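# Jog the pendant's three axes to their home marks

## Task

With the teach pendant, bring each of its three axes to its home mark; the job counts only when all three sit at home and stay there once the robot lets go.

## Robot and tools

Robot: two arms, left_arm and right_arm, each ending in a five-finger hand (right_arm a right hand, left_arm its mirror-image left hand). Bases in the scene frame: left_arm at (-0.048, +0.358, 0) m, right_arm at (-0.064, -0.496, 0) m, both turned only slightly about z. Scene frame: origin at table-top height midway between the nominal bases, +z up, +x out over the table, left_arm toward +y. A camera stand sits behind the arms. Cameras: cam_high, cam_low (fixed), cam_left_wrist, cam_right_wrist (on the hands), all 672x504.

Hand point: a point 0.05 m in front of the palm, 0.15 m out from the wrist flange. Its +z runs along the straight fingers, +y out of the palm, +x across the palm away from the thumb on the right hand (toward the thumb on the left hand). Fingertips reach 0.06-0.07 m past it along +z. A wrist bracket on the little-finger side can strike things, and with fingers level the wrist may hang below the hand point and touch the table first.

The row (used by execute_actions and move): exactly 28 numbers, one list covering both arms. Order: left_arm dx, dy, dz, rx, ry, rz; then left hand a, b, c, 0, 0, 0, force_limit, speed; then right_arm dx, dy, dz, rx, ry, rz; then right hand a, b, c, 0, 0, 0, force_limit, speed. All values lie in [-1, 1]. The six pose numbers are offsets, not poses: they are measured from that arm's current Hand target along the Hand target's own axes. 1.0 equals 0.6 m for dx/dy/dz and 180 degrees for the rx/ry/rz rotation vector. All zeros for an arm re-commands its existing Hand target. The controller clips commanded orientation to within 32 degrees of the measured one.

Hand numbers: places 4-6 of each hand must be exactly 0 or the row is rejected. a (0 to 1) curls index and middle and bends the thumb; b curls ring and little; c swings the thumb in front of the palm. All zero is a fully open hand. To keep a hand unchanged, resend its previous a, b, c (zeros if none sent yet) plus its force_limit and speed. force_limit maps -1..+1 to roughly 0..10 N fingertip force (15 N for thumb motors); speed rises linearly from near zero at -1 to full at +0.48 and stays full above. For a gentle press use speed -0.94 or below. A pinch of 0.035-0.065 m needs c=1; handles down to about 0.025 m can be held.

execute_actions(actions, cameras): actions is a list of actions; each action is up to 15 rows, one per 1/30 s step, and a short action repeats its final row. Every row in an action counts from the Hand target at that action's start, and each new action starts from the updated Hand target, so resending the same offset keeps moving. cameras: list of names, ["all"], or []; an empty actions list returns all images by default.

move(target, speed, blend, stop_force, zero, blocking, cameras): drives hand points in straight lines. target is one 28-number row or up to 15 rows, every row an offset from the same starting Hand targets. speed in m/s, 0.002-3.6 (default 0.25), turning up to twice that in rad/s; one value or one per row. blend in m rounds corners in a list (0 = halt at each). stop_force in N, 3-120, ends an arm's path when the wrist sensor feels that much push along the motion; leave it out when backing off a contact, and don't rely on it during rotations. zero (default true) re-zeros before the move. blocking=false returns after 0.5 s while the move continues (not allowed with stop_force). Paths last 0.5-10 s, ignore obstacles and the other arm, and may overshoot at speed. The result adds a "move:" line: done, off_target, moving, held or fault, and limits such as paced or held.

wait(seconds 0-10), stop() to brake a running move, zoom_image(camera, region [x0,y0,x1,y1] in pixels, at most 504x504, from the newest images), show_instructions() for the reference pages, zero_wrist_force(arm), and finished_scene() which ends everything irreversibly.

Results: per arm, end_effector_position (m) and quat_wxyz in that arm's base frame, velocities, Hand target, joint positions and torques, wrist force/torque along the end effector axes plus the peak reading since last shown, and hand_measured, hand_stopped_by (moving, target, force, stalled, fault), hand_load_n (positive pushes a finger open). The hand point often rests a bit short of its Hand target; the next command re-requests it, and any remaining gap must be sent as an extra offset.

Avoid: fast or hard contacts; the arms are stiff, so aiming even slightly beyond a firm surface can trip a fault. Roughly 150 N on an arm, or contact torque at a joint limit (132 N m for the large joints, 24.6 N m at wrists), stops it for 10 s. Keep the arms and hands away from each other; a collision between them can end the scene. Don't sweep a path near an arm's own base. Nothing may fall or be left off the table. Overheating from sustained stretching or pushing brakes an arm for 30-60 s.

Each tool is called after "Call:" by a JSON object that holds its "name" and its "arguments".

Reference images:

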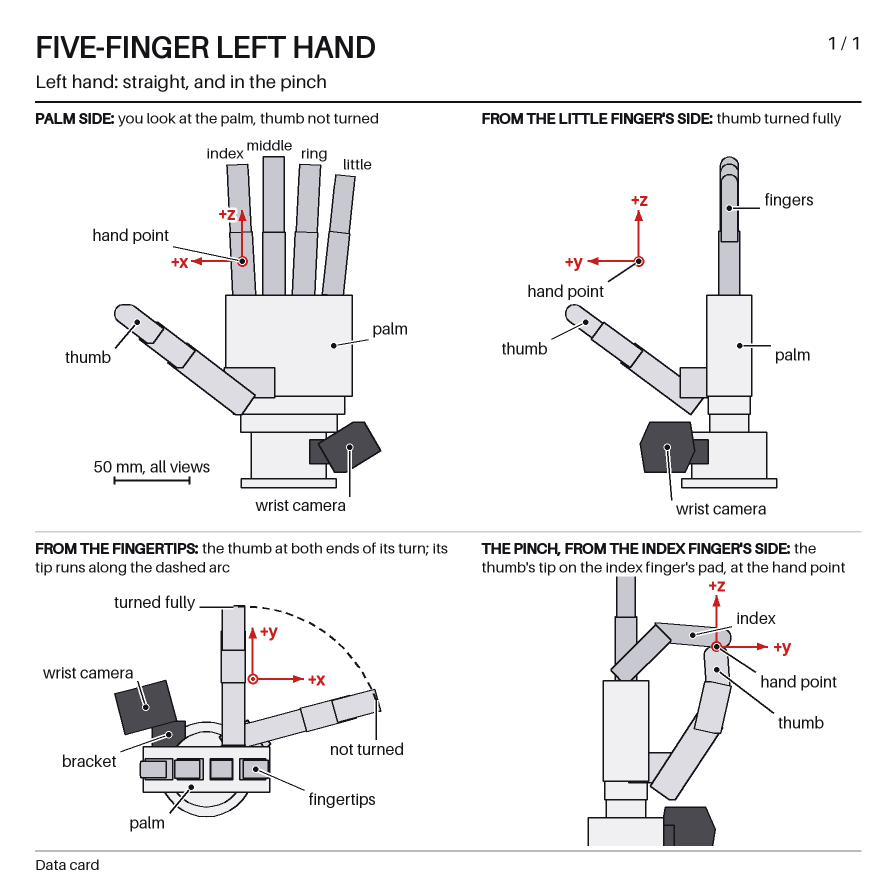

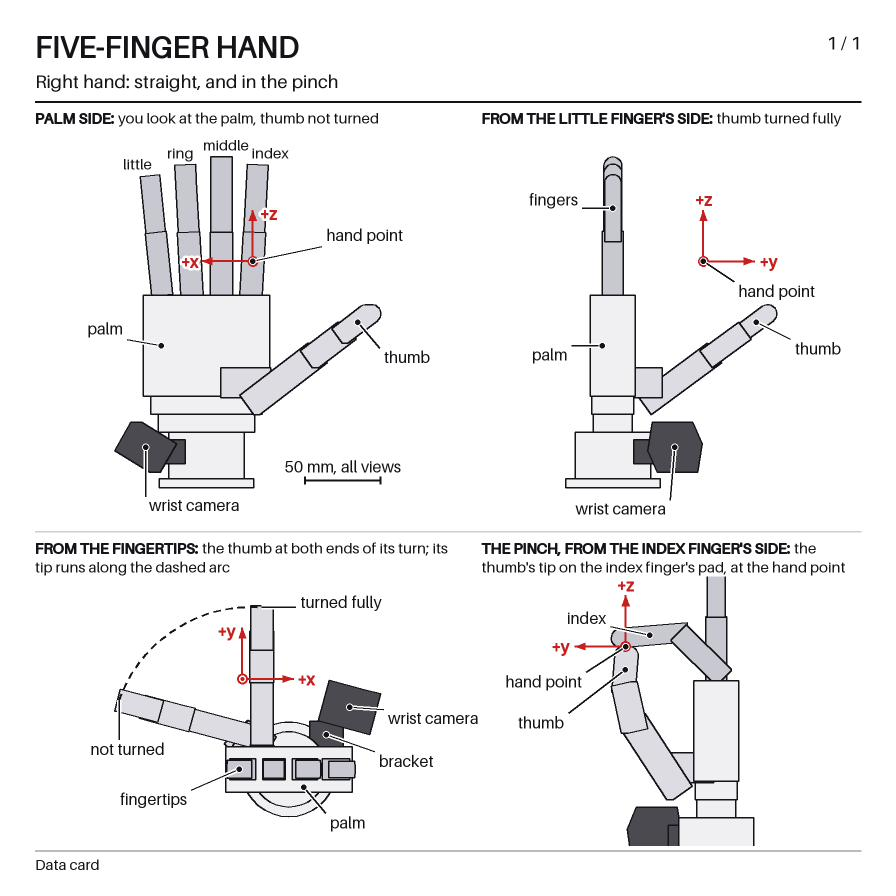

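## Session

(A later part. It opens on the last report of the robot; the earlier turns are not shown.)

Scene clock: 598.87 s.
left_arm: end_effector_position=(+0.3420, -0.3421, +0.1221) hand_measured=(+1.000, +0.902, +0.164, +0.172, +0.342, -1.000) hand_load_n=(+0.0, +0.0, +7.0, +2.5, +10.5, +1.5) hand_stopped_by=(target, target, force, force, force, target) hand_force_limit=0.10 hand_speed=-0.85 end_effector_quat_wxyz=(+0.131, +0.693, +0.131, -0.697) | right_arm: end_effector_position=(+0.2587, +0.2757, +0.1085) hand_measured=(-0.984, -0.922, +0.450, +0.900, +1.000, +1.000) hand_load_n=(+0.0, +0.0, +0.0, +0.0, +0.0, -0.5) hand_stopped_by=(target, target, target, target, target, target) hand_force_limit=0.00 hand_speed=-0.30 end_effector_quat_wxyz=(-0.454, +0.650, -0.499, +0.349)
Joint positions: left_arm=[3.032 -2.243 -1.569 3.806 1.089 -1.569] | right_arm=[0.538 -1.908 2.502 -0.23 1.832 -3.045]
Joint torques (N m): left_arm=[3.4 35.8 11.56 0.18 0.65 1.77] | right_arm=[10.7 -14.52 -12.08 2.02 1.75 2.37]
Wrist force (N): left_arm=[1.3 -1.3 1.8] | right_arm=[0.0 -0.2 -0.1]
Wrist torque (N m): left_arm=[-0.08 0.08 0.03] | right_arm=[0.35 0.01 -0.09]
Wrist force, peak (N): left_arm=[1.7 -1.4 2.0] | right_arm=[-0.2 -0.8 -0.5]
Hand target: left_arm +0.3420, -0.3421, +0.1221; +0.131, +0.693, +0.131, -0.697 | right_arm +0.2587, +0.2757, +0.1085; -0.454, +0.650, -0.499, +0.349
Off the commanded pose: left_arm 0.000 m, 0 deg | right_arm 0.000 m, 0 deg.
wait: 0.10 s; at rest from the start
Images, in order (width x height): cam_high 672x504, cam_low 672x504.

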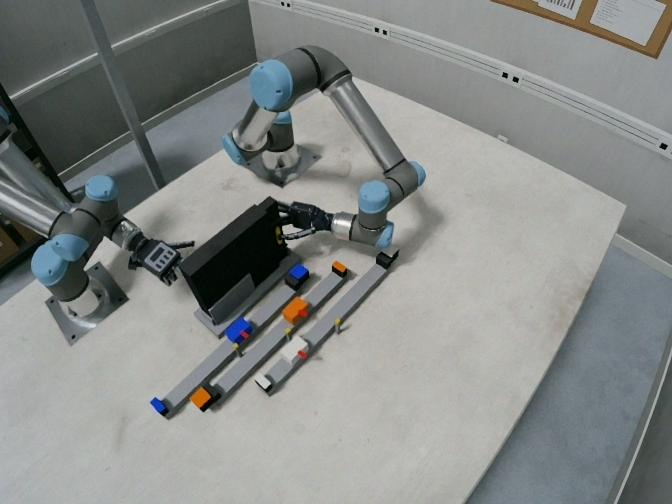

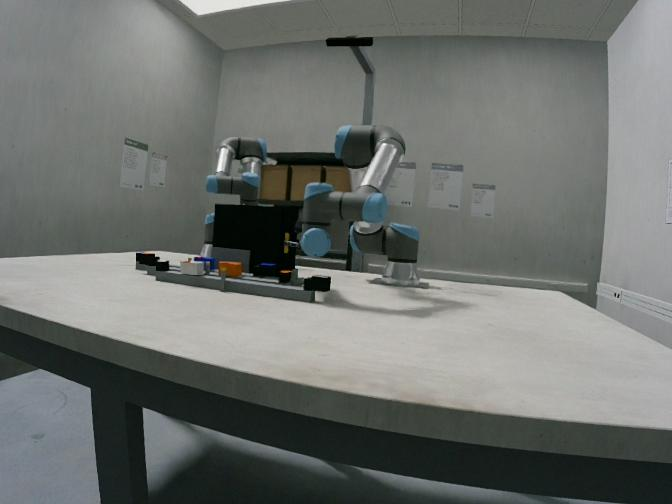

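Call:
{"name": "move", "arguments": {"target": [0,0,0,0,0,0,0.66,0,1,0,0,0,0.1,-0.85,0.00546,-0.00894,0.02454,0,0,0,0.15,1,0,0,0,0,0,-0.3], "speed": 0.012, "stop_force": 5}}

Call:
{"name": "wait", "arguments": {"seconds": 4.0, "cameras": ["cam_high", "cam_left_wrist"]}}

Call:
{"name": "move", "arguments": {"target": [0,0,0,0,0,0,0.66,0,1,0,0,0,0.1,-0.85,-0.00205,0.00335,-0.0092,0,0,0,0.15,1,0,0,0,0,0,-0.3], "speed": 0.1, "cameras": ["cam_high"]}}

Call:
{"name": "zoom_image", "arguments": {"camera": "cam_high", "region": [220, 250, 360, 370]}}

Scene clock: 615.73 s.
left_arm: end_effector_position=(+0.3420, -0.3421, +0.1221) hand_measured=(+1.000, +0.902, +0.164, +0.172, +0.342, -1.000) hand_load_n=(+0.0, +0.5, +8.0, +3.5, +10.5, +1.0) hand_stopped_by=(target, target, force, force, force, target) hand_force_limit=0.10 hand_speed=-0.85 end_effector_quat_wxyz=(+0.131, +0.693, +0.131, -0.697) | right_arm: end_effector_position=(+0.2687, +0.2762, +0.1085) hand_measured=(-0.984, -0.922, +0.450, +0.900, +1.000, +1.000) hand_load_n=(+0.0, +0.0, +0.0, -0.5, +0.0, +0.0) hand_stopped_by=(target, target, target, target, target, target) hand_force_limit=0.00 hand_speed=-0.30 end_effector_quat_wxyz=(-0.454, +0.650, -0.499, +0.349)
Joint positions: left_arm=[3.032 -2.243 -1.569 3.806 1.089 -1.569] | right_arm=[0.508 -1.893 2.493 -0.239 1.804 -3.056]
Joint torques (N m): left_arm=[4.87 37.53 11.35 0.39 0.67 1.76] | right_arm=[7.45 -13.18 -12.68 1.63 1.97 2.49]
Wrist force (N): left_arm=[1.2 -0.9 4.5] | right_arm=[-0.4 -0.3 -5.6]
Wrist torque (N m): left_arm=[-0.14 0.11 0.03] | right_arm=[0.60 0.05 -0.01]
Wrist force, peak (N): left_arm=[1.3 -0.8 5.6] | right_arm=[-0.5 -0.5 -13.0]
Hand target: left_arm +0.3420, -0.3421, +0.1221; +0.131, +0.693, +0.131, -0.697 | right_arm +0.2687, +0.2762, +0.1085; -0.454, +0.650, -0.499, +0.349 (not the last commanded pose)
Off the commanded pose: left_arm 0.000 m, 0 deg | right_arm 0.006 m, 0 deg.
move: contact (right_arm)

Scene clock: 619.73 s.
left_arm: end_effector_position=(+0.3420, -0.3421, +0.1221) hand_measured=(+1.000, +0.902, +0.164, +0.172, +0.342, -1.000) hand_load_n=(+0.0, +0.0, +8.0, +3.5, +10.0, +1.0) hand_stopped_by=(target, target, force, force, force, target) hand_force_limit=0.10 hand_speed=-0.85 end_effector_quat_wxyz=(+0.131, +0.693, +0.131, -0.697) | right_arm: end_effector_position=(+0.2687, +0.2762, +0.1085) hand_measured=(-0.984, -0.922, +0.450, +0.900, +1.000, +1.000) hand_load_n=(+0.0, +0.0, +0.0, -0.5, +0.0, +0.0) hand_stopped_by=(target, target, target, target, target, target) hand_force_limit=0.00 hand_speed=-0.30 end_effector_quat_wxyz=(-0.454, +0.650, -0.499, +0.349)
Joint positions: left_arm=[3.032 -2.243 -1.569 3.806 1.089 -1.569] | right_arm=[0.508 -1.893 2.493 -0.239 1.804 -3.056]
Joint torques (N m): left_arm=[5.24 38.67 10.6 0.49 0.66 1.73] | right_arm=[8.24 -13.11 -13.08 1.61 2.09 2.42]
Wrist force (N): left_arm=[1.3 -1.1 4.5] | right_arm=[-0.4 -0.2 -5.2]
Wrist torque (N m): left_arm=[-0.17 0.11 0.04] | right_arm=[0.59 0.03 -0.01]
Wrist force, peak (N): left_arm=[1.4 -1.0 4.8] | right_arm=[-0.5 -0.7 -5.8]
Hand target: left_arm +0.3420, -0.3421, +0.1221; +0.131, +0.693, +0.131, -0.697 | right_arm +0.2687, +0.2762, +0.1085; -0.454, +0.650, -0.499, +0.349 (not the last commanded pose)
Off the commanded pose: left_arm 0.000 m, 0 deg | right_arm 0.006 m, 0 deg.
wait: 4.00 s; at rest by 0.17 s
camera_calibration:
cam_left_wrist: T_world_to_cam=[[-0.360353, 0.886876, -0.289133, 0.463917], [0.560365, -0.0419857, -0.827181, -0.103844], [-0.745746, -0.460097, -0.481845, 0.269399], [0, 0, 0, 1]] pos_world=[0.426267, -0.291848, 0.178045]
Images, in order (width x height): cam_high 672x504, cam_left_wrist 672x504.

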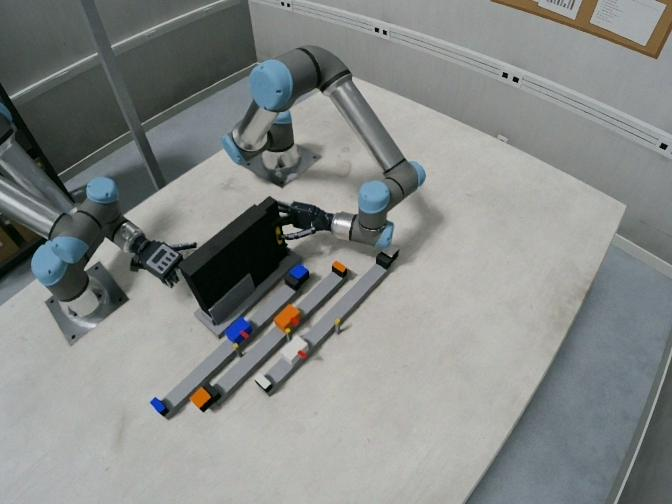

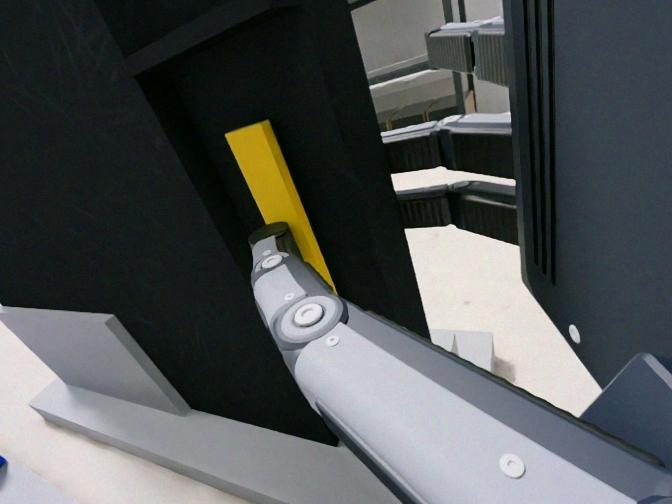

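Scene clock: 620.57 s.
left_arm: end_effector_position=(+0.3420, -0.3421, +0.1221) hand_measured=(+1.000, +0.902, +0.164, +0.172, +0.342, -1.000) hand_load_n=(+0.0, +0.0, +6.5, +2.5, +10.5, +1.0) hand_stopped_by=(target, target, force, force, force, target) hand_force_limit=0.10 hand_speed=-0.85 end_effector_quat_wxyz=(+0.131, +0.693, +0.131, -0.697) | right_arm: end_effector_position=(+0.2629, +0.2759, +0.1085) hand_measured=(-0.984, -0.922, +0.450, +0.900, +1.000, +1.000) hand_load_n=(+0.0, +0.0, +0.0, +0.0, +0.0, -0.5) hand_stopped_by=(target, target, target, target, target, target) hand_force_limit=0.00 hand_speed=-0.30 end_effector_quat_wxyz=(-0.454, +0.650, -0.499, +0.349)
Joint positions: left_arm=[3.032 -2.243 -1.569 3.806 1.089 -1.569] | right_arm=[0.526 -1.902 2.498 -0.233 1.82 -3.049]
Joint torques (N m): left_arm=[4.23 37.86 11.58 0.4 0.64 1.67] | right_arm=[10.86 -16.23 -11.7 2.07 1.91 2.66]
Wrist force (N): left_arm=[1.3 -1.4 1.4] | right_arm=[-0.2 -0.5 0.0]
Wrist torque (N m): left_arm=[-0.11 0.07 0.04] | right_arm=[0.30 0.03 -0.10]
Wrist force, peak (N): left_arm=[1.2 -1.0 4.6] | right_arm=[-0.4 -0.3 -5.4]
Hand target: left_arm +0.3420, -0.3421, +0.1221; +0.131, +0.693, +0.131, -0.697 | right_arm +0.2628, +0.2759, +0.1085; -0.454, +0.650, -0.499, +0.349
Off the commanded pose: left_arm 0.000 m, 0 deg | right_arm 0.000 m, 0 deg.
move: done
Images, in order (width x height): cam_high 672x504.

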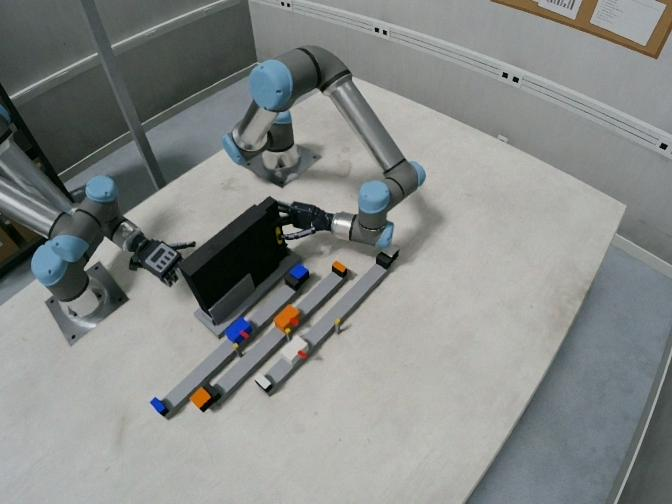

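Scaled by 3.600.

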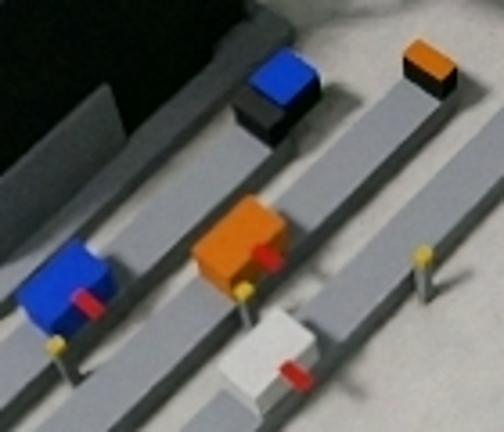

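Call:
{"name": "move", "arguments": {"target": [0,0,0,0,0,0,0.66,0,1,0,0,0,0.1,-0.85,0.00478,-0.00782,0.02147,0,0,0,0.15,1,0,0,0,0,0,-0.3], "speed": 0.012, "stop_force": 5}}

Call:
{"name": "wait", "arguments": {"seconds": 3.2}}

Call:
{"name": "move", "arguments": {"target": [0,0,0,0,0,0,0.66,0,1,0,0,0,0.1,-0.85,-0.00205,0.00335,-0.0092,0,0,0,0.15,1,0,0,0,0,0,-0.3], "speed": 0.1, "cameras": ["cam_high"]}}

Call:
{"name": "zoom_image", "arguments": {"camera": "cam_high", "region": [220, 250, 360, 370]}}

Scene clock: 628.60 s.
left_arm: end_effector_position=(+0.3420, -0.3421, +0.1221) hand_measured=(+1.000, +0.902, +0.164, +0.172, +0.342, -1.000) hand_load_n=(+0.0, +0.5, +8.0, +3.5, +10.0, +1.0) hand_stopped_by=(target, target, force, force, force, target) hand_force_limit=0.10 hand_speed=-0.85 end_effector_quat_wxyz=(+0.131, +0.693, +0.131, -0.697) | right_arm: end_effector_position=(+0.2687, +0.2762, +0.1085) hand_measured=(-0.984, -0.922, +0.450, +0.900, +1.000, +1.000) hand_load_n=(+0.0, +0.0, +0.0, -1.0, +0.0, +0.0) hand_stopped_by=(target, target, target, target, target, target) hand_force_limit=0.00 hand_speed=-0.30 end_effector_quat_wxyz=(-0.454, +0.650, -0.499, +0.349)
Joint positions: left_arm=[3.032 -2.243 -1.569 3.806 1.089 -1.569] | right_arm=[0.509 -1.893 2.493 -0.239 1.804 -3.056]
Joint torques (N m): left_arm=[4.31 39.48 11.13 0.55 0.44 1.57] | right_arm=[7.56 -14.13 -12.94 1.71 2.03 2.68]
Wrist force (N): left_arm=[1.2 -1.0 5.0] | right_arm=[-0.2 -0.3 -4.6]
Wrist torque (N m): left_arm=[-0.19 0.09 0.04] | right_arm=[0.54 0.02 -0.01]
Wrist force, peak (N): left_arm=[1.2 -0.5 5.2] | right_arm=[-0.7 -0.4 -12.3]
Hand target: left_arm +0.3420, -0.3421, +0.1221; +0.131, +0.693, +0.131, -0.697 | right_arm +0.2687, +0.2762, +0.1085; -0.454, +0.650, -0.499, +0.349 (not the last commanded pose)
Off the commanded pose: left_arm 0.000 m, 0 deg | right_arm 0.008 m, 0 deg.
move: contact (right_arm)

Scene clock: 631.80 s.
left_arm: end_effector_position=(+0.3420, -0.3421, +0.1221) hand_measured=(+1.000, +0.902, +0.164, +0.172, +0.342, -1.000) hand_load_n=(+0.0, +0.0, +8.0, +3.0, +10.5, +1.0) hand_stopped_by=(target, target, force, force, force, target) hand_force_limit=0.10 hand_speed=-0.85 end_effector_quat_wxyz=(+0.131, +0.693, +0.131, -0.697) | right_arm: end_effector_position=(+0.2687, +0.2762, +0.1085) hand_measured=(-0.984, -0.922, +0.450, +0.900, +1.000, +1.000) hand_load_n=(+0.0, +0.0, +0.0, -1.0, +0.0, +0.0) hand_stopped_by=(target, target, target, target, target, target) hand_force_limit=0.00 hand_speed=-0.30 end_effector_quat_wxyz=(-0.454, +0.650, -0.499, +0.349)
Joint positions: left_arm=[3.032 -2.243 -1.569 3.806 1.089 -1.569] | right_arm=[0.509 -1.893 2.493 -0.239 1.804 -3.056]
Joint torques (N m): left_arm=[3.94 38.64 11.99 0.46 0.3 1.63] | right_arm=[7.66 -14.51 -13.99 0.92 2.02 2.59]
Wrist force (N): left_arm=[1.2 -1.0 4.0] | right_arm=[-0.2 -0.5 -4.8]
Wrist torque (N m): left_arm=[-0.15 0.12 0.03] | right_arm=[0.52 -0.01 0.00]
Wrist force, peak (N): left_arm=[1.0 -0.7 4.7] | right_arm=[-0.2 -0.2 -5.4]
Hand target: left_arm +0.3420, -0.3421, +0.1221; +0.131, +0.693, +0.131, -0.697 | right_arm +0.2687, +0.2762, +0.1085; -0.454, +0.650, -0.499, +0.349 (not the last commanded pose)
Off the commanded pose: left_arm 0.000 m, 0 deg | right_arm 0.008 m, 0 deg.
wait: 3.20 s; at rest by 0.17 s

Scene clock: 632.63 s.
left_arm: end_effector_position=(+0.3420, -0.3421, +0.1221) hand_measured=(+1.000, +0.902, +0.164, +0.172, +0.342, -1.000) hand_load_n=(+0.0, +0.0, +7.0, +2.5, +10.0, +1.0) hand_stopped_by=(target, target, force, force, force, target) hand_force_limit=0.10 hand_speed=-0.85 end_effector_quat_wxyz=(+0.131, +0.693, +0.131, -0.697) | right_arm: end_effector_position=(+0.2628, +0.2759, +0.1085) hand_measured=(-0.984, -0.922, +0.450, +0.900, +1.000, +1.000) hand_load_n=(+0.0, +0.0, +0.0, -0.5, +0.0, +0.0) hand_stopped_by=(target, target, target, target, target, target) hand_force_limit=0.00 hand_speed=-0.30 end_effector_quat_wxyz=(-0.454, +0.650, -0.499, +0.349)
Joint positions: left_arm=[3.032 -2.243 -1.569 3.806 1.089 -1.569] | right_arm=[0.526 -1.902 2.498 -0.233 1.82 -3.049]
Joint torques (N m): left_arm=[3.92 40.12 11.69 0.54 0.35 1.75] | right_arm=[8.49 -13.92 -11.96 2.17 1.87 2.41]
Wrist force (N): left_arm=[1.4 -1.1 2.2] | right_arm=[-0.3 -0.1 -0.1]
Wrist torque (N m): left_arm=[-0.11 0.09 0.04] | right_arm=[0.35 0.05 -0.10]
Wrist force, peak (N): left_arm=[1.1 -0.7 4.4] | right_arm=[-0.5 -0.1 -5.2]
Hand target: left_arm +0.3420, -0.3421, +0.1221; +0.131, +0.693, +0.131, -0.697 | right_arm +0.2627, +0.2759, +0.1085; -0.454, +0.650, -0.499, +0.349
Off the commanded pose: left_arm 0.000 m, 0 deg | right_arm 0.000 m, 0 deg.
move: done
Images, in order (width x height): cam_high 672x504.

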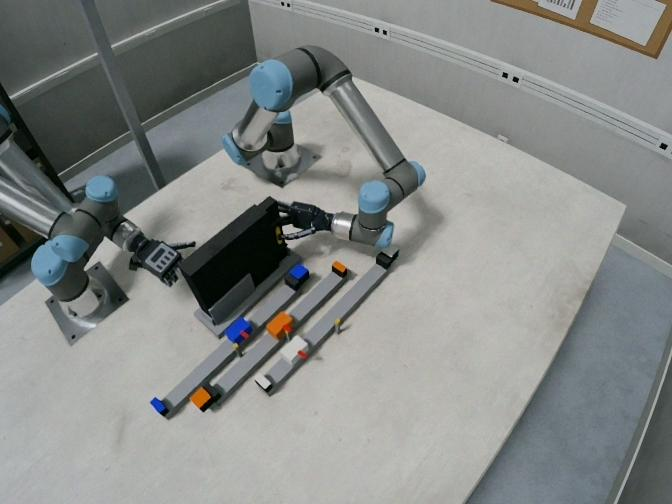

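Scaled by 3.600.

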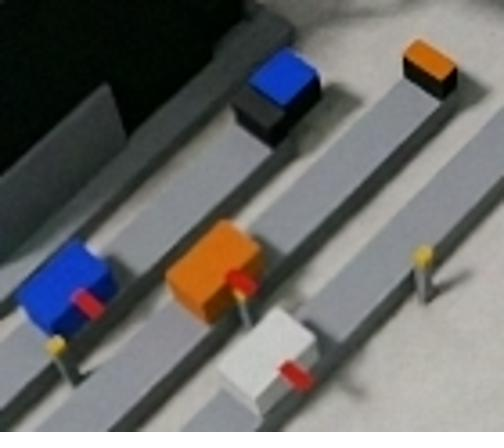

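Call:
{"name": "move", "arguments": {"target": [[0,0,0,0,0,0,0.66,0,1,0,0,0,0.1,-0.85,-0.0052,0.0084,-0.023,0,0,0,0.15,1,0,0,0,0,0,-0.3],[0,0,0,0,0,0,0.66,0,1,0,0,0,0.1,-0.85,-0.1442,0.068,0.0422,0,0,0,0.15,1,0,0,0,0,0,-0.3]], "speed": 0.1, "blend": [0.01, 0], "cameras": ["cam_right_wrist"]}}

Scene clock: 645.93 s.
left_arm: end_effector_position=(+0.3420, -0.3421, +0.1221) hand_measured=(+1.000, +0.902, +0.164, +0.172, +0.342, -1.000) hand_load_n=(+0.0, +0.0, +7.0, +2.5, +10.5, +1.5) hand_stopped_by=(target, target, force, force, force, target) hand_force_limit=0.10 hand_speed=-0.85 end_effector_quat_wxyz=(+0.131, +0.693, +0.131, -0.697) | right_arm: end_effector_position=(+0.2499, +0.3618, +0.0615) hand_measured=(-0.984, -0.922, +0.450, +0.900, +1.000, +1.000) hand_load_n=(+0.0, +0.0, +0.0, +0.0, +0.0, +0.0) hand_stopped_by=(target, target, target, target, target, target) hand_force_limit=0.00 hand_speed=-0.30 end_effector_quat_wxyz=(-0.454, +0.650, -0.499, +0.349)
Joint positions: left_arm=[3.032 -2.243 -1.569 3.806 1.089 -1.569] | right_arm=[0.897 -1.506 2.346 -0.412 2.163 -2.894]
Joint torques (N m): left_arm=[3.24 41.1 11.6 0.58 0.33 1.54] | right_arm=[9.77 -7.07 -20.96 -3.23 2.18 2.58]
Wrist force (N): left_arm=[1.1 -1.4 2.1] | right_arm=[0.3 -0.6 -0.2]
Wrist torque (N m): left_arm=[-0.14 0.12 0.03] | right_arm=[0.29 -0.05 -0.11]
Wrist force, peak (N): left_arm=[1.4 -1.4 2.3] | right_arm=[0.8 -0.6 -0.6]
Hand target: left_arm +0.3420, -0.3421, +0.1221; +0.131, +0.693, +0.131, -0.697 | right_arm +0.2499, +0.3619, +0.0614; -0.454, +0.650, -0.499, +0.349
Off the commanded pose: left_arm 0.000 m, 0 deg | right_arm 0.000 m, 0 deg.
move: done; blend cut to 0.0075 m at target 1
camera_calibration:
cam_right_wrist: T_world_to_cam=[[-0.252199, -0.329819, -0.909734, 0.239245], [-0.753941, 0.656304, -0.0289296, -0.0521115], [0.606604, 0.67859, -0.414183, -0.252218], [0, 0, 0, 1]] pos_world=[0.174045, 0.284261, 0.111677]
Images, in order (width x height): cam_right_wrist 672x504.

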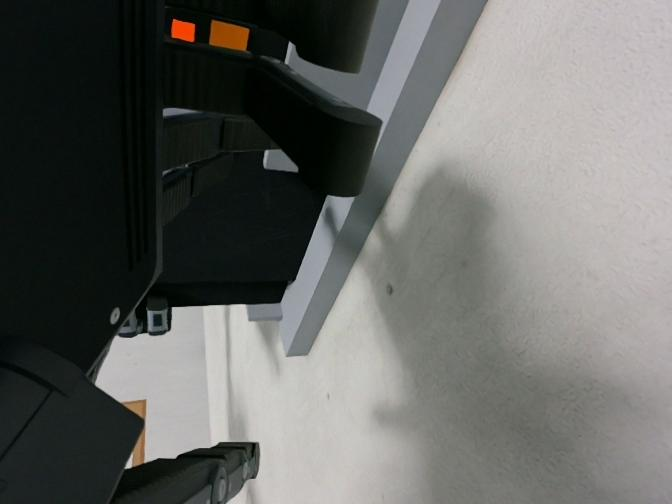

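Call:
{"name": "move", "arguments": {"target": [0,0,0,0,0,0,0.66,0,1,0,0,0,0.1,-0.85,0.00854,-0.017,0.0372,0,0,0,0.15,1,0,0,0,0,0,-0.3], "speed": 0.015, "stop_force": 5}}

Call:
{"name": "move", "arguments": {"target": [0,0,0,0,0,0,0.66,0,1,0,0,0,0.1,-0.85,-0.0052,0.0084,-0.023,0,0,0,0.15,1,0,0,0,0,0,-0.3], "speed": 0.1, "cameras": ["cam_right_wrist"]}}

Scene clock: 659.83 s.
left_arm: end_effector_position=(+0.3420, -0.3421, +0.1221) hand_measured=(+1.000, +0.902, +0.164, +0.172, +0.342, -1.000) hand_load_n=(+0.0, +0.0, +7.0, +2.5, +10.5, +1.0) hand_stopped_by=(target, target, force, force, force, target) hand_force_limit=0.10 hand_speed=-0.85 end_effector_quat_wxyz=(+0.131, +0.693, +0.131, -0.697) | right_arm: end_effector_position=(+0.2646, +0.3627, +0.0626) hand_measured=(-0.984, -0.922, +0.450, +0.900, +1.000, +1.000) hand_load_n=(+0.0, +0.0, +0.0, -1.0, +0.0, -0.5) hand_stopped_by=(target, target, target, target, target, target) hand_force_limit=0.00 hand_speed=-0.30 end_effector_quat_wxyz=(-0.454, +0.650, -0.499, +0.349)
Joint positions: left_arm=[3.032 -2.243 -1.569 3.806 1.089 -1.569] | right_arm=[0.854 -1.503 2.336 -0.417 2.124 -2.915]
Joint torques (N m): left_arm=[3 41.25 12.04 0.55 0.33 1.56] | right_arm=[7.99 -27.19 -9.76 2.03 2.48 2.69]
Wrist force (N): left_arm=[1.2 -1.3 2.0] | right_arm=[-0.1 0.2 -4.7]
Wrist torque (N m): left_arm=[-0.12 0.10 0.04] | right_arm=[0.52 -0.07 -0.04]
Wrist force, peak (N): left_arm=[1.6 -1.3 2.3] | right_arm=[-1.0 0.4 -13.9]
Hand target: left_arm +0.3420, -0.3421, +0.1221; +0.131, +0.693, +0.131, -0.697 | right_arm +0.2646, +0.3627, +0.0626; -0.454, +0.650, -0.499, +0.349 (not the last commanded pose)
Off the commanded pose: left_arm 0.000 m, 0 deg | right_arm 0.010 m, 0 deg.
move: contact (right_arm)

Scene clock: 660.80 s.
left_arm: end_effector_position=(+0.3420, -0.3421, +0.1221) hand_measured=(+1.000, +0.902, +0.164, +0.172, +0.342, -1.000) hand_load_n=(+0.0, +0.0, +7.0, +2.5, +10.0, +1.0) hand_stopped_by=(target, target, force, force, force, target) hand_force_limit=0.10 hand_speed=-0.85 end_effector_quat_wxyz=(+0.131, +0.693, +0.131, -0.697) | right_arm: end_effector_position=(+0.2497, +0.3620, +0.0626) hand_measured=(-0.984, -0.922, +0.450, +0.900, +1.000, +1.000) hand_load_n=(+0.0, +0.0, +0.0, +0.0, +0.0, +0.0) hand_stopped_by=(target, target, target, target, target, target) hand_force_limit=0.00 hand_speed=-0.30 end_effector_quat_wxyz=(-0.454, +0.650, -0.499, +0.349)
Joint positions: left_arm=[3.032 -2.243 -1.569 3.806 1.089 -1.569] | right_arm=[0.898 -1.509 2.344 -0.408 2.164 -2.893]
Joint torques (N m): left_arm=[3.95 41.47 12.11 0.65 0.32 1.49] | right_arm=[9.51 -27.22 -8.09 2.73 2.13 2.17]
Wrist force (N): left_arm=[1.4 -1.3 1.9] | right_arm=[0.0 -0.4 0.0]
Wrist torque (N m): left_arm=[-0.11 0.09 0.05] | right_arm=[0.31 0.00 -0.12]
Wrist force, peak (N): left_arm=[1.5 -1.4 2.1] | right_arm=[-0.5 0.1 -4.6]
Hand target: left_arm +0.3420, -0.3421, +0.1221; +0.131, +0.693, +0.131, -0.697 | right_arm +0.2496, +0.3620, +0.0626; -0.454, +0.650, -0.499, +0.349
Off the commanded pose: left_arm 0.000 m, 0 deg | right_arm 0.000 m, 0 deg.
move: done
camera_calibration:
cam_right_wrist: T_world_to_cam=[[-0.252179, -0.329845, -0.90973, 0.24029], [-0.753864, 0.656389, -0.0290176, -0.0523143], [0.606708, 0.678495, -0.414186, -0.251828], [0, 0, 0, 1]] pos_world=[0.173945, 0.284461, 0.112777]
Images, in order (width x height): cam_right_wrist 672x504.

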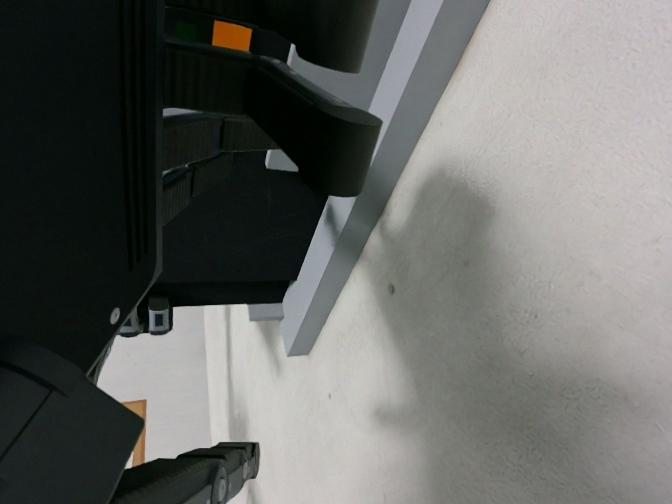

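Call:
{"name": "move", "arguments": {"target": [0,0,0,0,0,0,0.66,0,1,0,0,0,0.1,-0.85,0.14427,-0.0664,-0.04125,0,0,0,0.15,1,0,0,0,0,0,-0.3], "speed": 0.1}}

Call:
{"name": "move", "arguments": {"target": [0,0,0,0,0,0,0.66,0,1,0,0,0,0.1,-0.85,0.00478,-0.00782,0.02147,0,0,0,0.15,1,0,0,0,0,0,-0.3], "speed": 0.012, "stop_force": 5}}

Call:
{"name": "wait", "arguments": {"seconds": 2.0}}

Call:
{"name": "move", "arguments": {"target": [0,0,0,0,0,0,0.66,0,1,0,0,0,0.1,-0.85,-0.00205,0.00335,-0.0092,0,0,0,0.15,1,0,0,0,0,0,-0.3], "speed": 0.1, "cameras": ["cam_high", "cam_right_wrist"]}}

Call:
{"name": "zoom_image", "arguments": {"camera": "cam_high", "region": [220, 250, 360, 370]}}

Scene clock: 668.57 s.
left_arm: end_effector_position=(+0.3420, -0.3421, +0.1221) hand_measured=(+1.000, +0.902, +0.164, +0.172, +0.342, -1.000) hand_load_n=(+0.0, +0.0, +7.0, +2.5, +10.5, +1.0) hand_stopped_by=(target, target, force, force, force, target) hand_force_limit=0.10 hand_speed=-0.85 end_effector_quat_wxyz=(+0.131, +0.693, +0.131, -0.697) | right_arm: end_effector_position=(+0.2626, +0.2759, +0.1086) hand_measured=(-0.984, -0.922, +0.450, +0.900, +1.000, +1.000) hand_load_n=(+0.0, +0.5, +0.0, +0.0, +0.0, +0.0) hand_stopped_by=(target, target, target, target, target, target) hand_force_limit=0.00 hand_speed=-0.30 end_effector_quat_wxyz=(-0.454, +0.650, -0.499, +0.349) end_effector_velocity=(+0.000, +0.000, +0.000) end_effector_angular_velocity=(+0.001, +0.001, +0.003)
Joint positions: left_arm=[3.032 -2.243 -1.569 3.806 1.089 -1.569] | right_arm=[0.527 -1.902 2.498 -0.233 1.822 -3.049]
Joint velocities: left_arm=[within noise] | right_arm=[-0.003 -0.001 0 0.001 -0.006 -0.001]
Joint torques (N m): left_arm=[3.11 43.17 11.77 0.7 0.45 1.67] | right_arm=[-11.94 -13.17 -11.05 2.44 -0.88 -2.25]
Wrist force (N): left_arm=[1.3 -1.4 2.0] | right_arm=[-0.4 -0.3 -0.5]
Wrist torque (N m): left_arm=[-0.13 0.08 0.05] | right_arm=[0.35 0.07 -0.02]
Wrist force, peak (N): left_arm=[1.4 -1.6 2.3] | right_arm=[0.6 -0.9 -0.2]
Hand target: left_arm +0.3420, -0.3421, +0.1221; +0.131, +0.693, +0.131, -0.697 | right_arm +0.2626, +0.2759, +0.1086; -0.454, +0.650, -0.499, +0.349
Off the commanded pose: left_arm 0.000 m, 0 deg | right_arm 0.000 m, 0 deg.
move: done

Scene clock: 670.27 s.
left_arm: end_effector_position=(+0.3420, -0.3421, +0.1221) hand_measured=(+1.000, +0.902, +0.164, +0.172, +0.342, -1.000) hand_load_n=(+0.0, +0.0, +8.5, +3.5, +10.0, +1.0) hand_stopped_by=(target, target, force, force, force, target) hand_force_limit=0.10 hand_speed=-0.85 end_effector_quat_wxyz=(+0.131, +0.693, +0.131, -0.697) | right_arm: end_effector_position=(+0.2688, +0.2762, +0.1086) hand_measured=(-0.984, -0.922, +0.450, +0.900, +1.000, +1.000) hand_load_n=(+0.5, +0.0, +0.0, -1.0, +0.0, -0.5) hand_stopped_by=(target, target, target, target, target, target) hand_force_limit=0.00 hand_speed=-0.30 end_effector_quat_wxyz=(-0.454, +0.650, -0.499, +0.349)
Joint positions: left_arm=[3.032 -2.243 -1.569 3.806 1.089 -1.569] | right_arm=[0.509 -1.893 2.492 -0.238 1.805 -3.055]
Joint torques (N m): left_arm=[3.23 43.14 11.58 0.63 0.2 1.51] | right_arm=[8.23 -13.69 -12.84 1.59 2.16 2.55]
Wrist force (N): left_arm=[1.1 -0.6 4.9] | right_arm=[-0.5 -0.4 -6.0]
Wrist torque (N m): left_arm=[-0.14 0.12 0.02] | right_arm=[0.60 0.07 -0.03]
Wrist force, peak (N): left_arm=[1.0 -0.6 6.1] | right_arm=[-0.9 -0.4 -13.7]
Hand target: left_arm +0.3420, -0.3421, +0.1221; +0.131, +0.693, +0.131, -0.697 | right_arm +0.2688, +0.2762, +0.1086; -0.454, +0.650, -0.499, +0.349 (not the last commanded pose)
Off the commanded pose: left_arm 0.000 m, 0 deg | right_arm 0.008 m, 0 deg.
move: contact (right_arm)

Scene clock: 672.27 s.
left_arm: end_effector_position=(+0.3420, -0.3421, +0.1221) hand_measured=(+1.000, +0.902, +0.164, +0.172, +0.342, -1.000) hand_load_n=(+0.0, +0.0, +8.0, +3.5, +10.0, +1.5) hand_stopped_by=(target, target, force, force, force, target) hand_force_limit=0.10 hand_speed=-0.85 end_effector_quat_wxyz=(+0.131, +0.693, +0.131, -0.697) | right_arm: end_effector_position=(+0.2688, +0.2762, +0.1086) hand_measured=(-0.984, -0.922, +0.450, +0.900, +1.000, +1.000) hand_load_n=(+0.0, +0.0, +0.0, -1.0, +0.0, +0.0) hand_stopped_by=(target, target, target, target, target, target) hand_force_limit=0.00 hand_speed=-0.30 end_effector_quat_wxyz=(-0.454, +0.650, -0.499, +0.349)
Joint positions: left_arm=[3.032 -2.243 -1.569 3.806 1.089 -1.569] | right_arm=[0.509 -1.893 2.492 -0.238 1.805 -3.055]
Joint torques (N m): left_arm=[2.38 44.01 12.2 0.67 0.2 1.42] | right_arm=[7.99 -13.67 -12.98 1.64 1.94 2.48]
Wrist force (N): left_arm=[0.9 -0.6 5.0] | right_arm=[-0.5 -0.2 -5.9]
Wrist torque (N m): left_arm=[-0.15 0.14 0.02] | right_arm=[0.64 0.06 -0.01]
Wrist force, peak (N): left_arm=[1.2 -0.5 5.4] | right_arm=[-0.5 -0.5 -6.2]
Hand target: left_arm +0.3420, -0.3421, +0.1221; +0.131, +0.693, +0.131, -0.697 | right_arm +0.2688, +0.2762, +0.1086; -0.454, +0.650, -0.499, +0.349 (not the last commanded pose)
Off the commanded pose: left_arm 0.000 m, 0 deg | right_arm 0.008 m, 0 deg.
wait: 2.00 s; at rest by 0.17 s

Scene clock: 673.10 s.
left_arm: end_effector_position=(+0.3420, -0.3421, +0.1221) hand_measured=(+1.000, +0.902, +0.164, +0.172, +0.342, -1.000) hand_load_n=(+0.0, +0.0, +7.0, +2.5, +10.5, +1.0) hand_stopped_by=(target, target, force, force, force, target) hand_force_limit=0.10 hand_speed=-0.85 end_effector_quat_wxyz=(+0.131, +0.693, +0.131, -0.697) | right_arm: end_effector_position=(+0.2629, +0.2759, +0.1086) hand_measured=(-0.984, -0.922, +0.450, +0.900, +1.000, +1.000) hand_load_n=(+0.0, +0.0, +0.0, -0.5, +0.0, +0.0) hand_stopped_by=(target, target, target, target, target, target) hand_force_limit=0.00 hand_speed=-0.30 end_effector_quat_wxyz=(-0.454, +0.650, -0.499, +0.349)
Joint positions: left_arm=[3.032 -2.243 -1.569 3.806 1.089 -1.569] | right_arm=[0.526 -1.902 2.498 -0.233 1.821 -3.049]
Joint torques (N m): left_arm=[2.76 44.61 11.57 0.59 0.34 1.52] | right_arm=[9.7 -14.06 -12.17 2.46 1.56 2.55]
Wrist force (N): left_arm=[1.4 -1.2 1.9] | right_arm=[0.2 -0.5 -0.2]
Wrist torque (N m): left_arm=[-0.09 0.07 0.04] | right_arm=[0.32 -0.03 -0.08]
Wrist force, peak (N): left_arm=[1.0 -0.5 5.2] | right_arm=[-0.2 -0.5 -6.0]
Hand target: left_arm +0.3420, -0.3421, +0.1221; +0.131, +0.693, +0.131, -0.697 | right_arm +0.2628, +0.2759, +0.1086; -0.454, +0.650, -0.499, +0.349
Off the commanded pose: left_arm 0.000 m, 0 deg | right_arm 0.000 m, 0 deg.
move: done
camera_calibration:
cam_right_wrist: T_world_to_cam=[[-0.252263, -0.329892, -0.90969, 0.25706], [-0.753772, 0.656494, -0.0290463, 0.0153777], [0.606787, 0.678371, -0.414272, -0.182283], [0, 0, 0, 1]] pos_world=[0.187045, 0.198362, 0.158777]
Images, in order (width x height): cam_high 672x504, cam_right_wrist 672x504.

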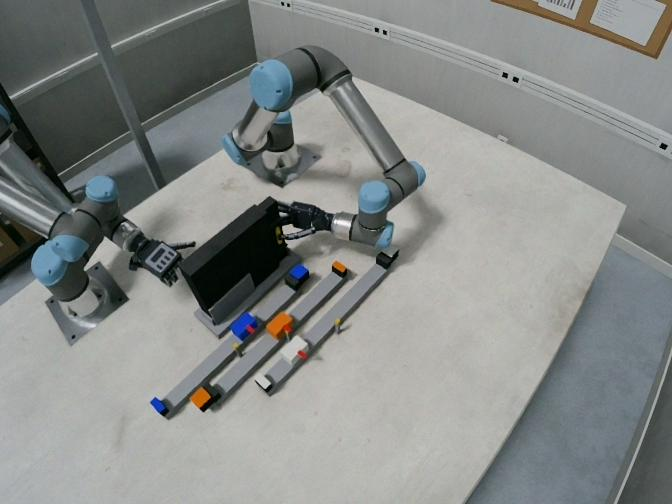

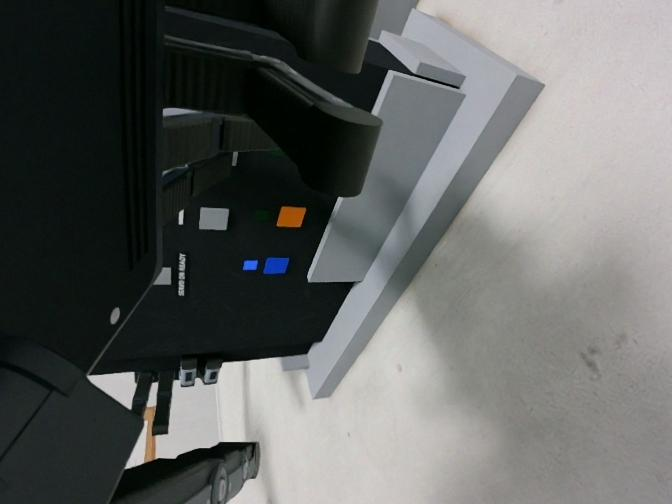

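Scaled by 3.600.

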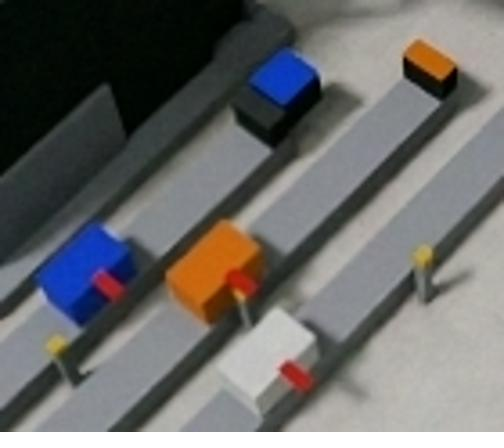

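Call:
{"name": "move", "arguments": {"target": [0,0,0,0,0,0,0.66,0,1,0,0,0,0.1,-0.85,-0.0751,-0.0057,0.01566,0,0,0,0.15,1,0,0,0,0,0,-0.3], "speed": 0.1}}

Call:
{"name": "move", "arguments": {"target": [0,0,0,0,0,0,0.66,0,1,0,0,0,0.1,-0.85,0.00478,-0.00782,0.02147,0,0,0,0.15,1,0,0,0,0,0,-0.3], "speed": 0.012, "stop_force": 5}}

Call:
{"name": "wait", "arguments": {"seconds": 5.5}}

Call:
{"name": "move", "arguments": {"target": [0,0,0,0,0,0,0.66,0,1,0,0,0,0.1,-0.85,-0.00205,0.00335,-0.0092,0,0,0,0.15,1,0,0,0,0,0,-0.3], "speed": 0.1, "cameras": ["cam_high"]}}

Call:
{"name": "zoom_image", "arguments": {"camera": "cam_high", "region": [220, 250, 360, 370]}}

Scene clock: 685.33 s.
left_arm: end_effector_position=(+0.3420, -0.3421, +0.1221) hand_measured=(+1.000, +0.902, +0.164, +0.172, +0.342, -1.000) hand_load_n=(+0.0, +0.0, +7.0, +2.5, +10.0, +1.0) hand_stopped_by=(target, target, force, force, force, target) hand_force_limit=0.10 hand_speed=-0.85 end_effector_quat_wxyz=(+0.131, +0.693, +0.131, -0.697) | right_arm: end_effector_position=(+0.2609, +0.3220, +0.1086) hand_measured=(-0.984, -0.922, +0.450, +0.900, +1.000, +1.000) hand_load_n=(+0.0, +0.0, +0.0, +0.0, +0.0, -0.5) hand_stopped_by=(target, target, target, target, target, target) hand_force_limit=0.00 hand_speed=-0.30 end_effector_quat_wxyz=(-0.454, +0.650, -0.499, +0.349)
Joint positions: left_arm=[3.032 -2.243 -1.569 3.806 1.089 -1.569] | right_arm=[0.741 -1.73 2.385 -0.264 2.021 -2.965]
Joint torques (N m): left_arm=[2.12 45.12 12.5 0.57 0.25 1.33] | right_arm=[10.21 -0.84 -24.5 1.48 2.09 2.5]
Wrist force (N): left_arm=[1.3 -1.3 1.7] | right_arm=[0.5 -0.7 -0.2]
Wrist torque (N m): left_arm=[-0.11 0.08 0.04] | right_arm=[0.28 -0.09 -0.11]
Wrist force, peak (N): left_arm=[1.6 -1.3 2.2] | right_arm=[0.4 -0.5 -0.8]
Hand target: left_arm +0.3420, -0.3421, +0.1221; +0.131, +0.693, +0.131, -0.697 | right_arm +0.2608, +0.3220, +0.1085; -0.454, +0.650, -0.499, +0.349
Off the commanded pose: left_arm 0.000 m, 0 deg | right_arm 0.000 m, 0 deg.
move: done

Scene clock: 687.07 s.
left_arm: end_effector_position=(+0.3420, -0.3421, +0.1221) hand_measured=(+1.000, +0.902, +0.164, +0.172, +0.342, -1.000) hand_load_n=(+0.0, +0.0, +7.0, +2.5, +10.5, +1.0) hand_stopped_by=(target, target, force, force, force, target) hand_force_limit=0.10 hand_speed=-0.85 end_effector_quat_wxyz=(+0.131, +0.693, +0.131, -0.697) | right_arm: end_effector_position=(+0.2665, +0.3223, +0.1085) hand_measured=(-0.984, -0.922, +0.450, +0.900, +1.000, +1.000) hand_load_n=(+0.0, +0.0, +0.0, -0.5, +0.0, -0.5) hand_stopped_by=(target, target, target, target, target, target) hand_force_limit=0.00 hand_speed=-0.30 end_effector_quat_wxyz=(-0.454, +0.650, -0.499, +0.349)
Joint positions: left_arm=[3.032 -2.243 -1.569 3.806 1.089 -1.569] | right_arm=[0.724 -1.725 2.381 -0.267 2.005 -2.972]
Joint torques (N m): left_arm=[2.54 44.88 12.92 0.61 0.3 1.27] | right_arm=[7.51 -20 -12.33 1.96 2.13 2.39]
Wrist force (N): left_arm=[1.2 -1.4 1.8] | right_arm=[-0.2 -0.5 -5.1]
Wrist torque (N m): left_arm=[-0.12 0.08 0.04] | right_arm=[0.57 -0.07 -0.06]
Wrist force, peak (N): left_arm=[1.4 -1.3 2.0] | right_arm=[-0.7 -0.8 -12.8]
Hand target: left_arm +0.3420, -0.3421, +0.1221; +0.131, +0.693, +0.131, -0.697 | right_arm +0.2665, +0.3223, +0.1085; -0.454, +0.650, -0.499, +0.349 (not the last commanded pose)
Off the commanded pose: left_arm 0.000 m, 0 deg | right_arm 0.008 m, 0 deg.
move: contact (right_arm)

Scene clock: 692.57 s.
left_arm: end_effector_position=(+0.3420, -0.3421, +0.1221) hand_measured=(+1.000, +0.902, +0.164, +0.172, +0.342, -1.000) hand_load_n=(+0.0, +0.0, +7.0, +2.5, +10.5, +1.0) hand_stopped_by=(target, target, force, force, force, target) hand_force_limit=0.10 hand_speed=-0.85 end_effector_quat_wxyz=(+0.131, +0.693, +0.131, -0.697) | right_arm: end_effector_position=(+0.2665, +0.3223, +0.1085) hand_measured=(-0.984, -0.922, +0.450, +0.900, +1.000, +1.000) hand_load_n=(+0.0, +0.0, +0.0, -1.0, +0.0, +0.0) hand_stopped_by=(target, target, target, target, target, target) hand_force_limit=0.00 hand_speed=-0.30 end_effector_quat_wxyz=(-0.454, +0.650, -0.499, +0.349)
Joint positions: left_arm=[3.032 -2.243 -1.569 3.806 1.089 -1.569] | right_arm=[0.724 -1.725 2.381 -0.267 2.005 -2.972]
Joint torques (N m): left_arm=[2.48 46.19 12.89 0.42 0.2 1.27] | right_arm=[7.07 -19.38 -12.03 1.83 2.27 2.27]
Wrist force (N): left_arm=[1.3 -1.5 2.2] | right_arm=[-0.3 -0.4 -4.8]
Wrist torque (N m): left_arm=[-0.16 0.07 0.05] | right_arm=[0.55 -0.07 -0.05]
Wrist force, peak (N): left_arm=[1.3 -1.3 2.3] | right_arm=[-0.3 -0.2 -5.6]
Hand target: left_arm +0.3420, -0.3421, +0.1221; +0.131, +0.693, +0.131, -0.697 | right_arm +0.2665, +0.3223, +0.1085; -0.454, +0.650, -0.499, +0.349 (not the last commanded pose)
Off the commanded pose: left_arm 0.000 m, 0 deg | right_arm 0.008 m, 0 deg.
wait: 5.50 s; at rest by 0.17 s

Scene clock: 693.40 s.
left_arm: end_effector_position=(+0.3420, -0.3421, +0.1221) hand_measured=(+1.000, +0.902, +0.164, +0.172, +0.342, -1.000) hand_load_n=(+0.0, +0.0, +7.0, +2.5, +10.5, +1.0) hand_stopped_by=(target, target, force, force, force, target) hand_force_limit=0.10 hand_speed=-0.85 end_effector_quat_wxyz=(+0.131, +0.693, +0.131, -0.697) | right_arm: end_effector_position=(+0.2607, +0.3220, +0.1085) hand_measured=(-0.984, -0.922, +0.450, +0.900, +1.000, +1.000) hand_load_n=(+0.0, +0.0, +0.0, +0.0, +0.0, +0.0) hand_stopped_by=(target, target, target, target, target, target) hand_force_limit=0.00 hand_speed=-0.30 end_effector_quat_wxyz=(-0.454, +0.650, -0.499, +0.349)
Joint positions: left_arm=[3.032 -2.243 -1.569 3.806 1.089 -1.569] | right_arm=[0.742 -1.73 2.385 -0.263 2.022 -2.965]
Joint torques (N m): left_arm=[2.67 47.43 12.52 0.6 0.03 1.37] | right_arm=[7.66 -20.37 -10.79 2.38 1.95 2.65]
Wrist force (N): left_arm=[1.2 -1.0 1.8] | right_arm=[0.6 -0.5 -0.3]
Wrist torque (N m): left_arm=[-0.06 0.10 0.03] | right_arm=[0.32 -0.09 -0.10]
Wrist force, peak (N): left_arm=[1.3 -1.6 2.4] | right_arm=[-0.4 -0.3 -5.5]
Hand target: left_arm +0.3420, -0.3421, +0.1221; +0.131, +0.693, +0.131, -0.697 | right_arm +0.2605, +0.3220, +0.1085; -0.454, +0.650, -0.499, +0.349
Off the commanded pose: left_arm 0.000 m, 0 deg | right_arm 0.000 m, 0 deg.
move: done
Images, in order (width x height): cam_high 672x504.

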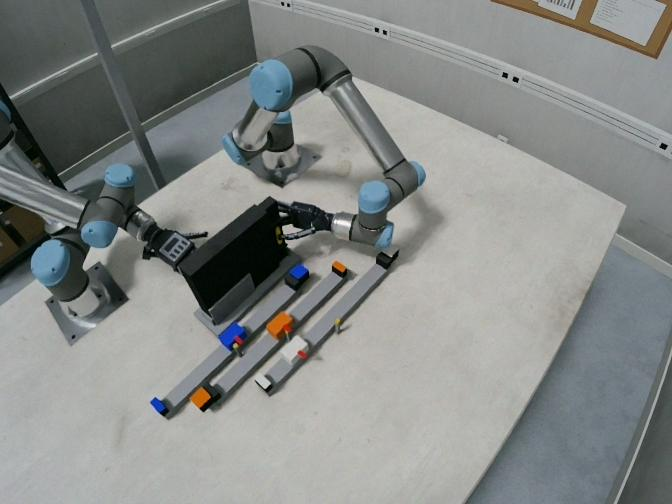

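Scaled by 3.600.

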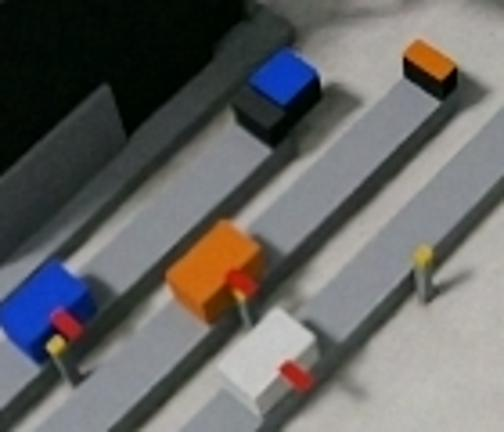

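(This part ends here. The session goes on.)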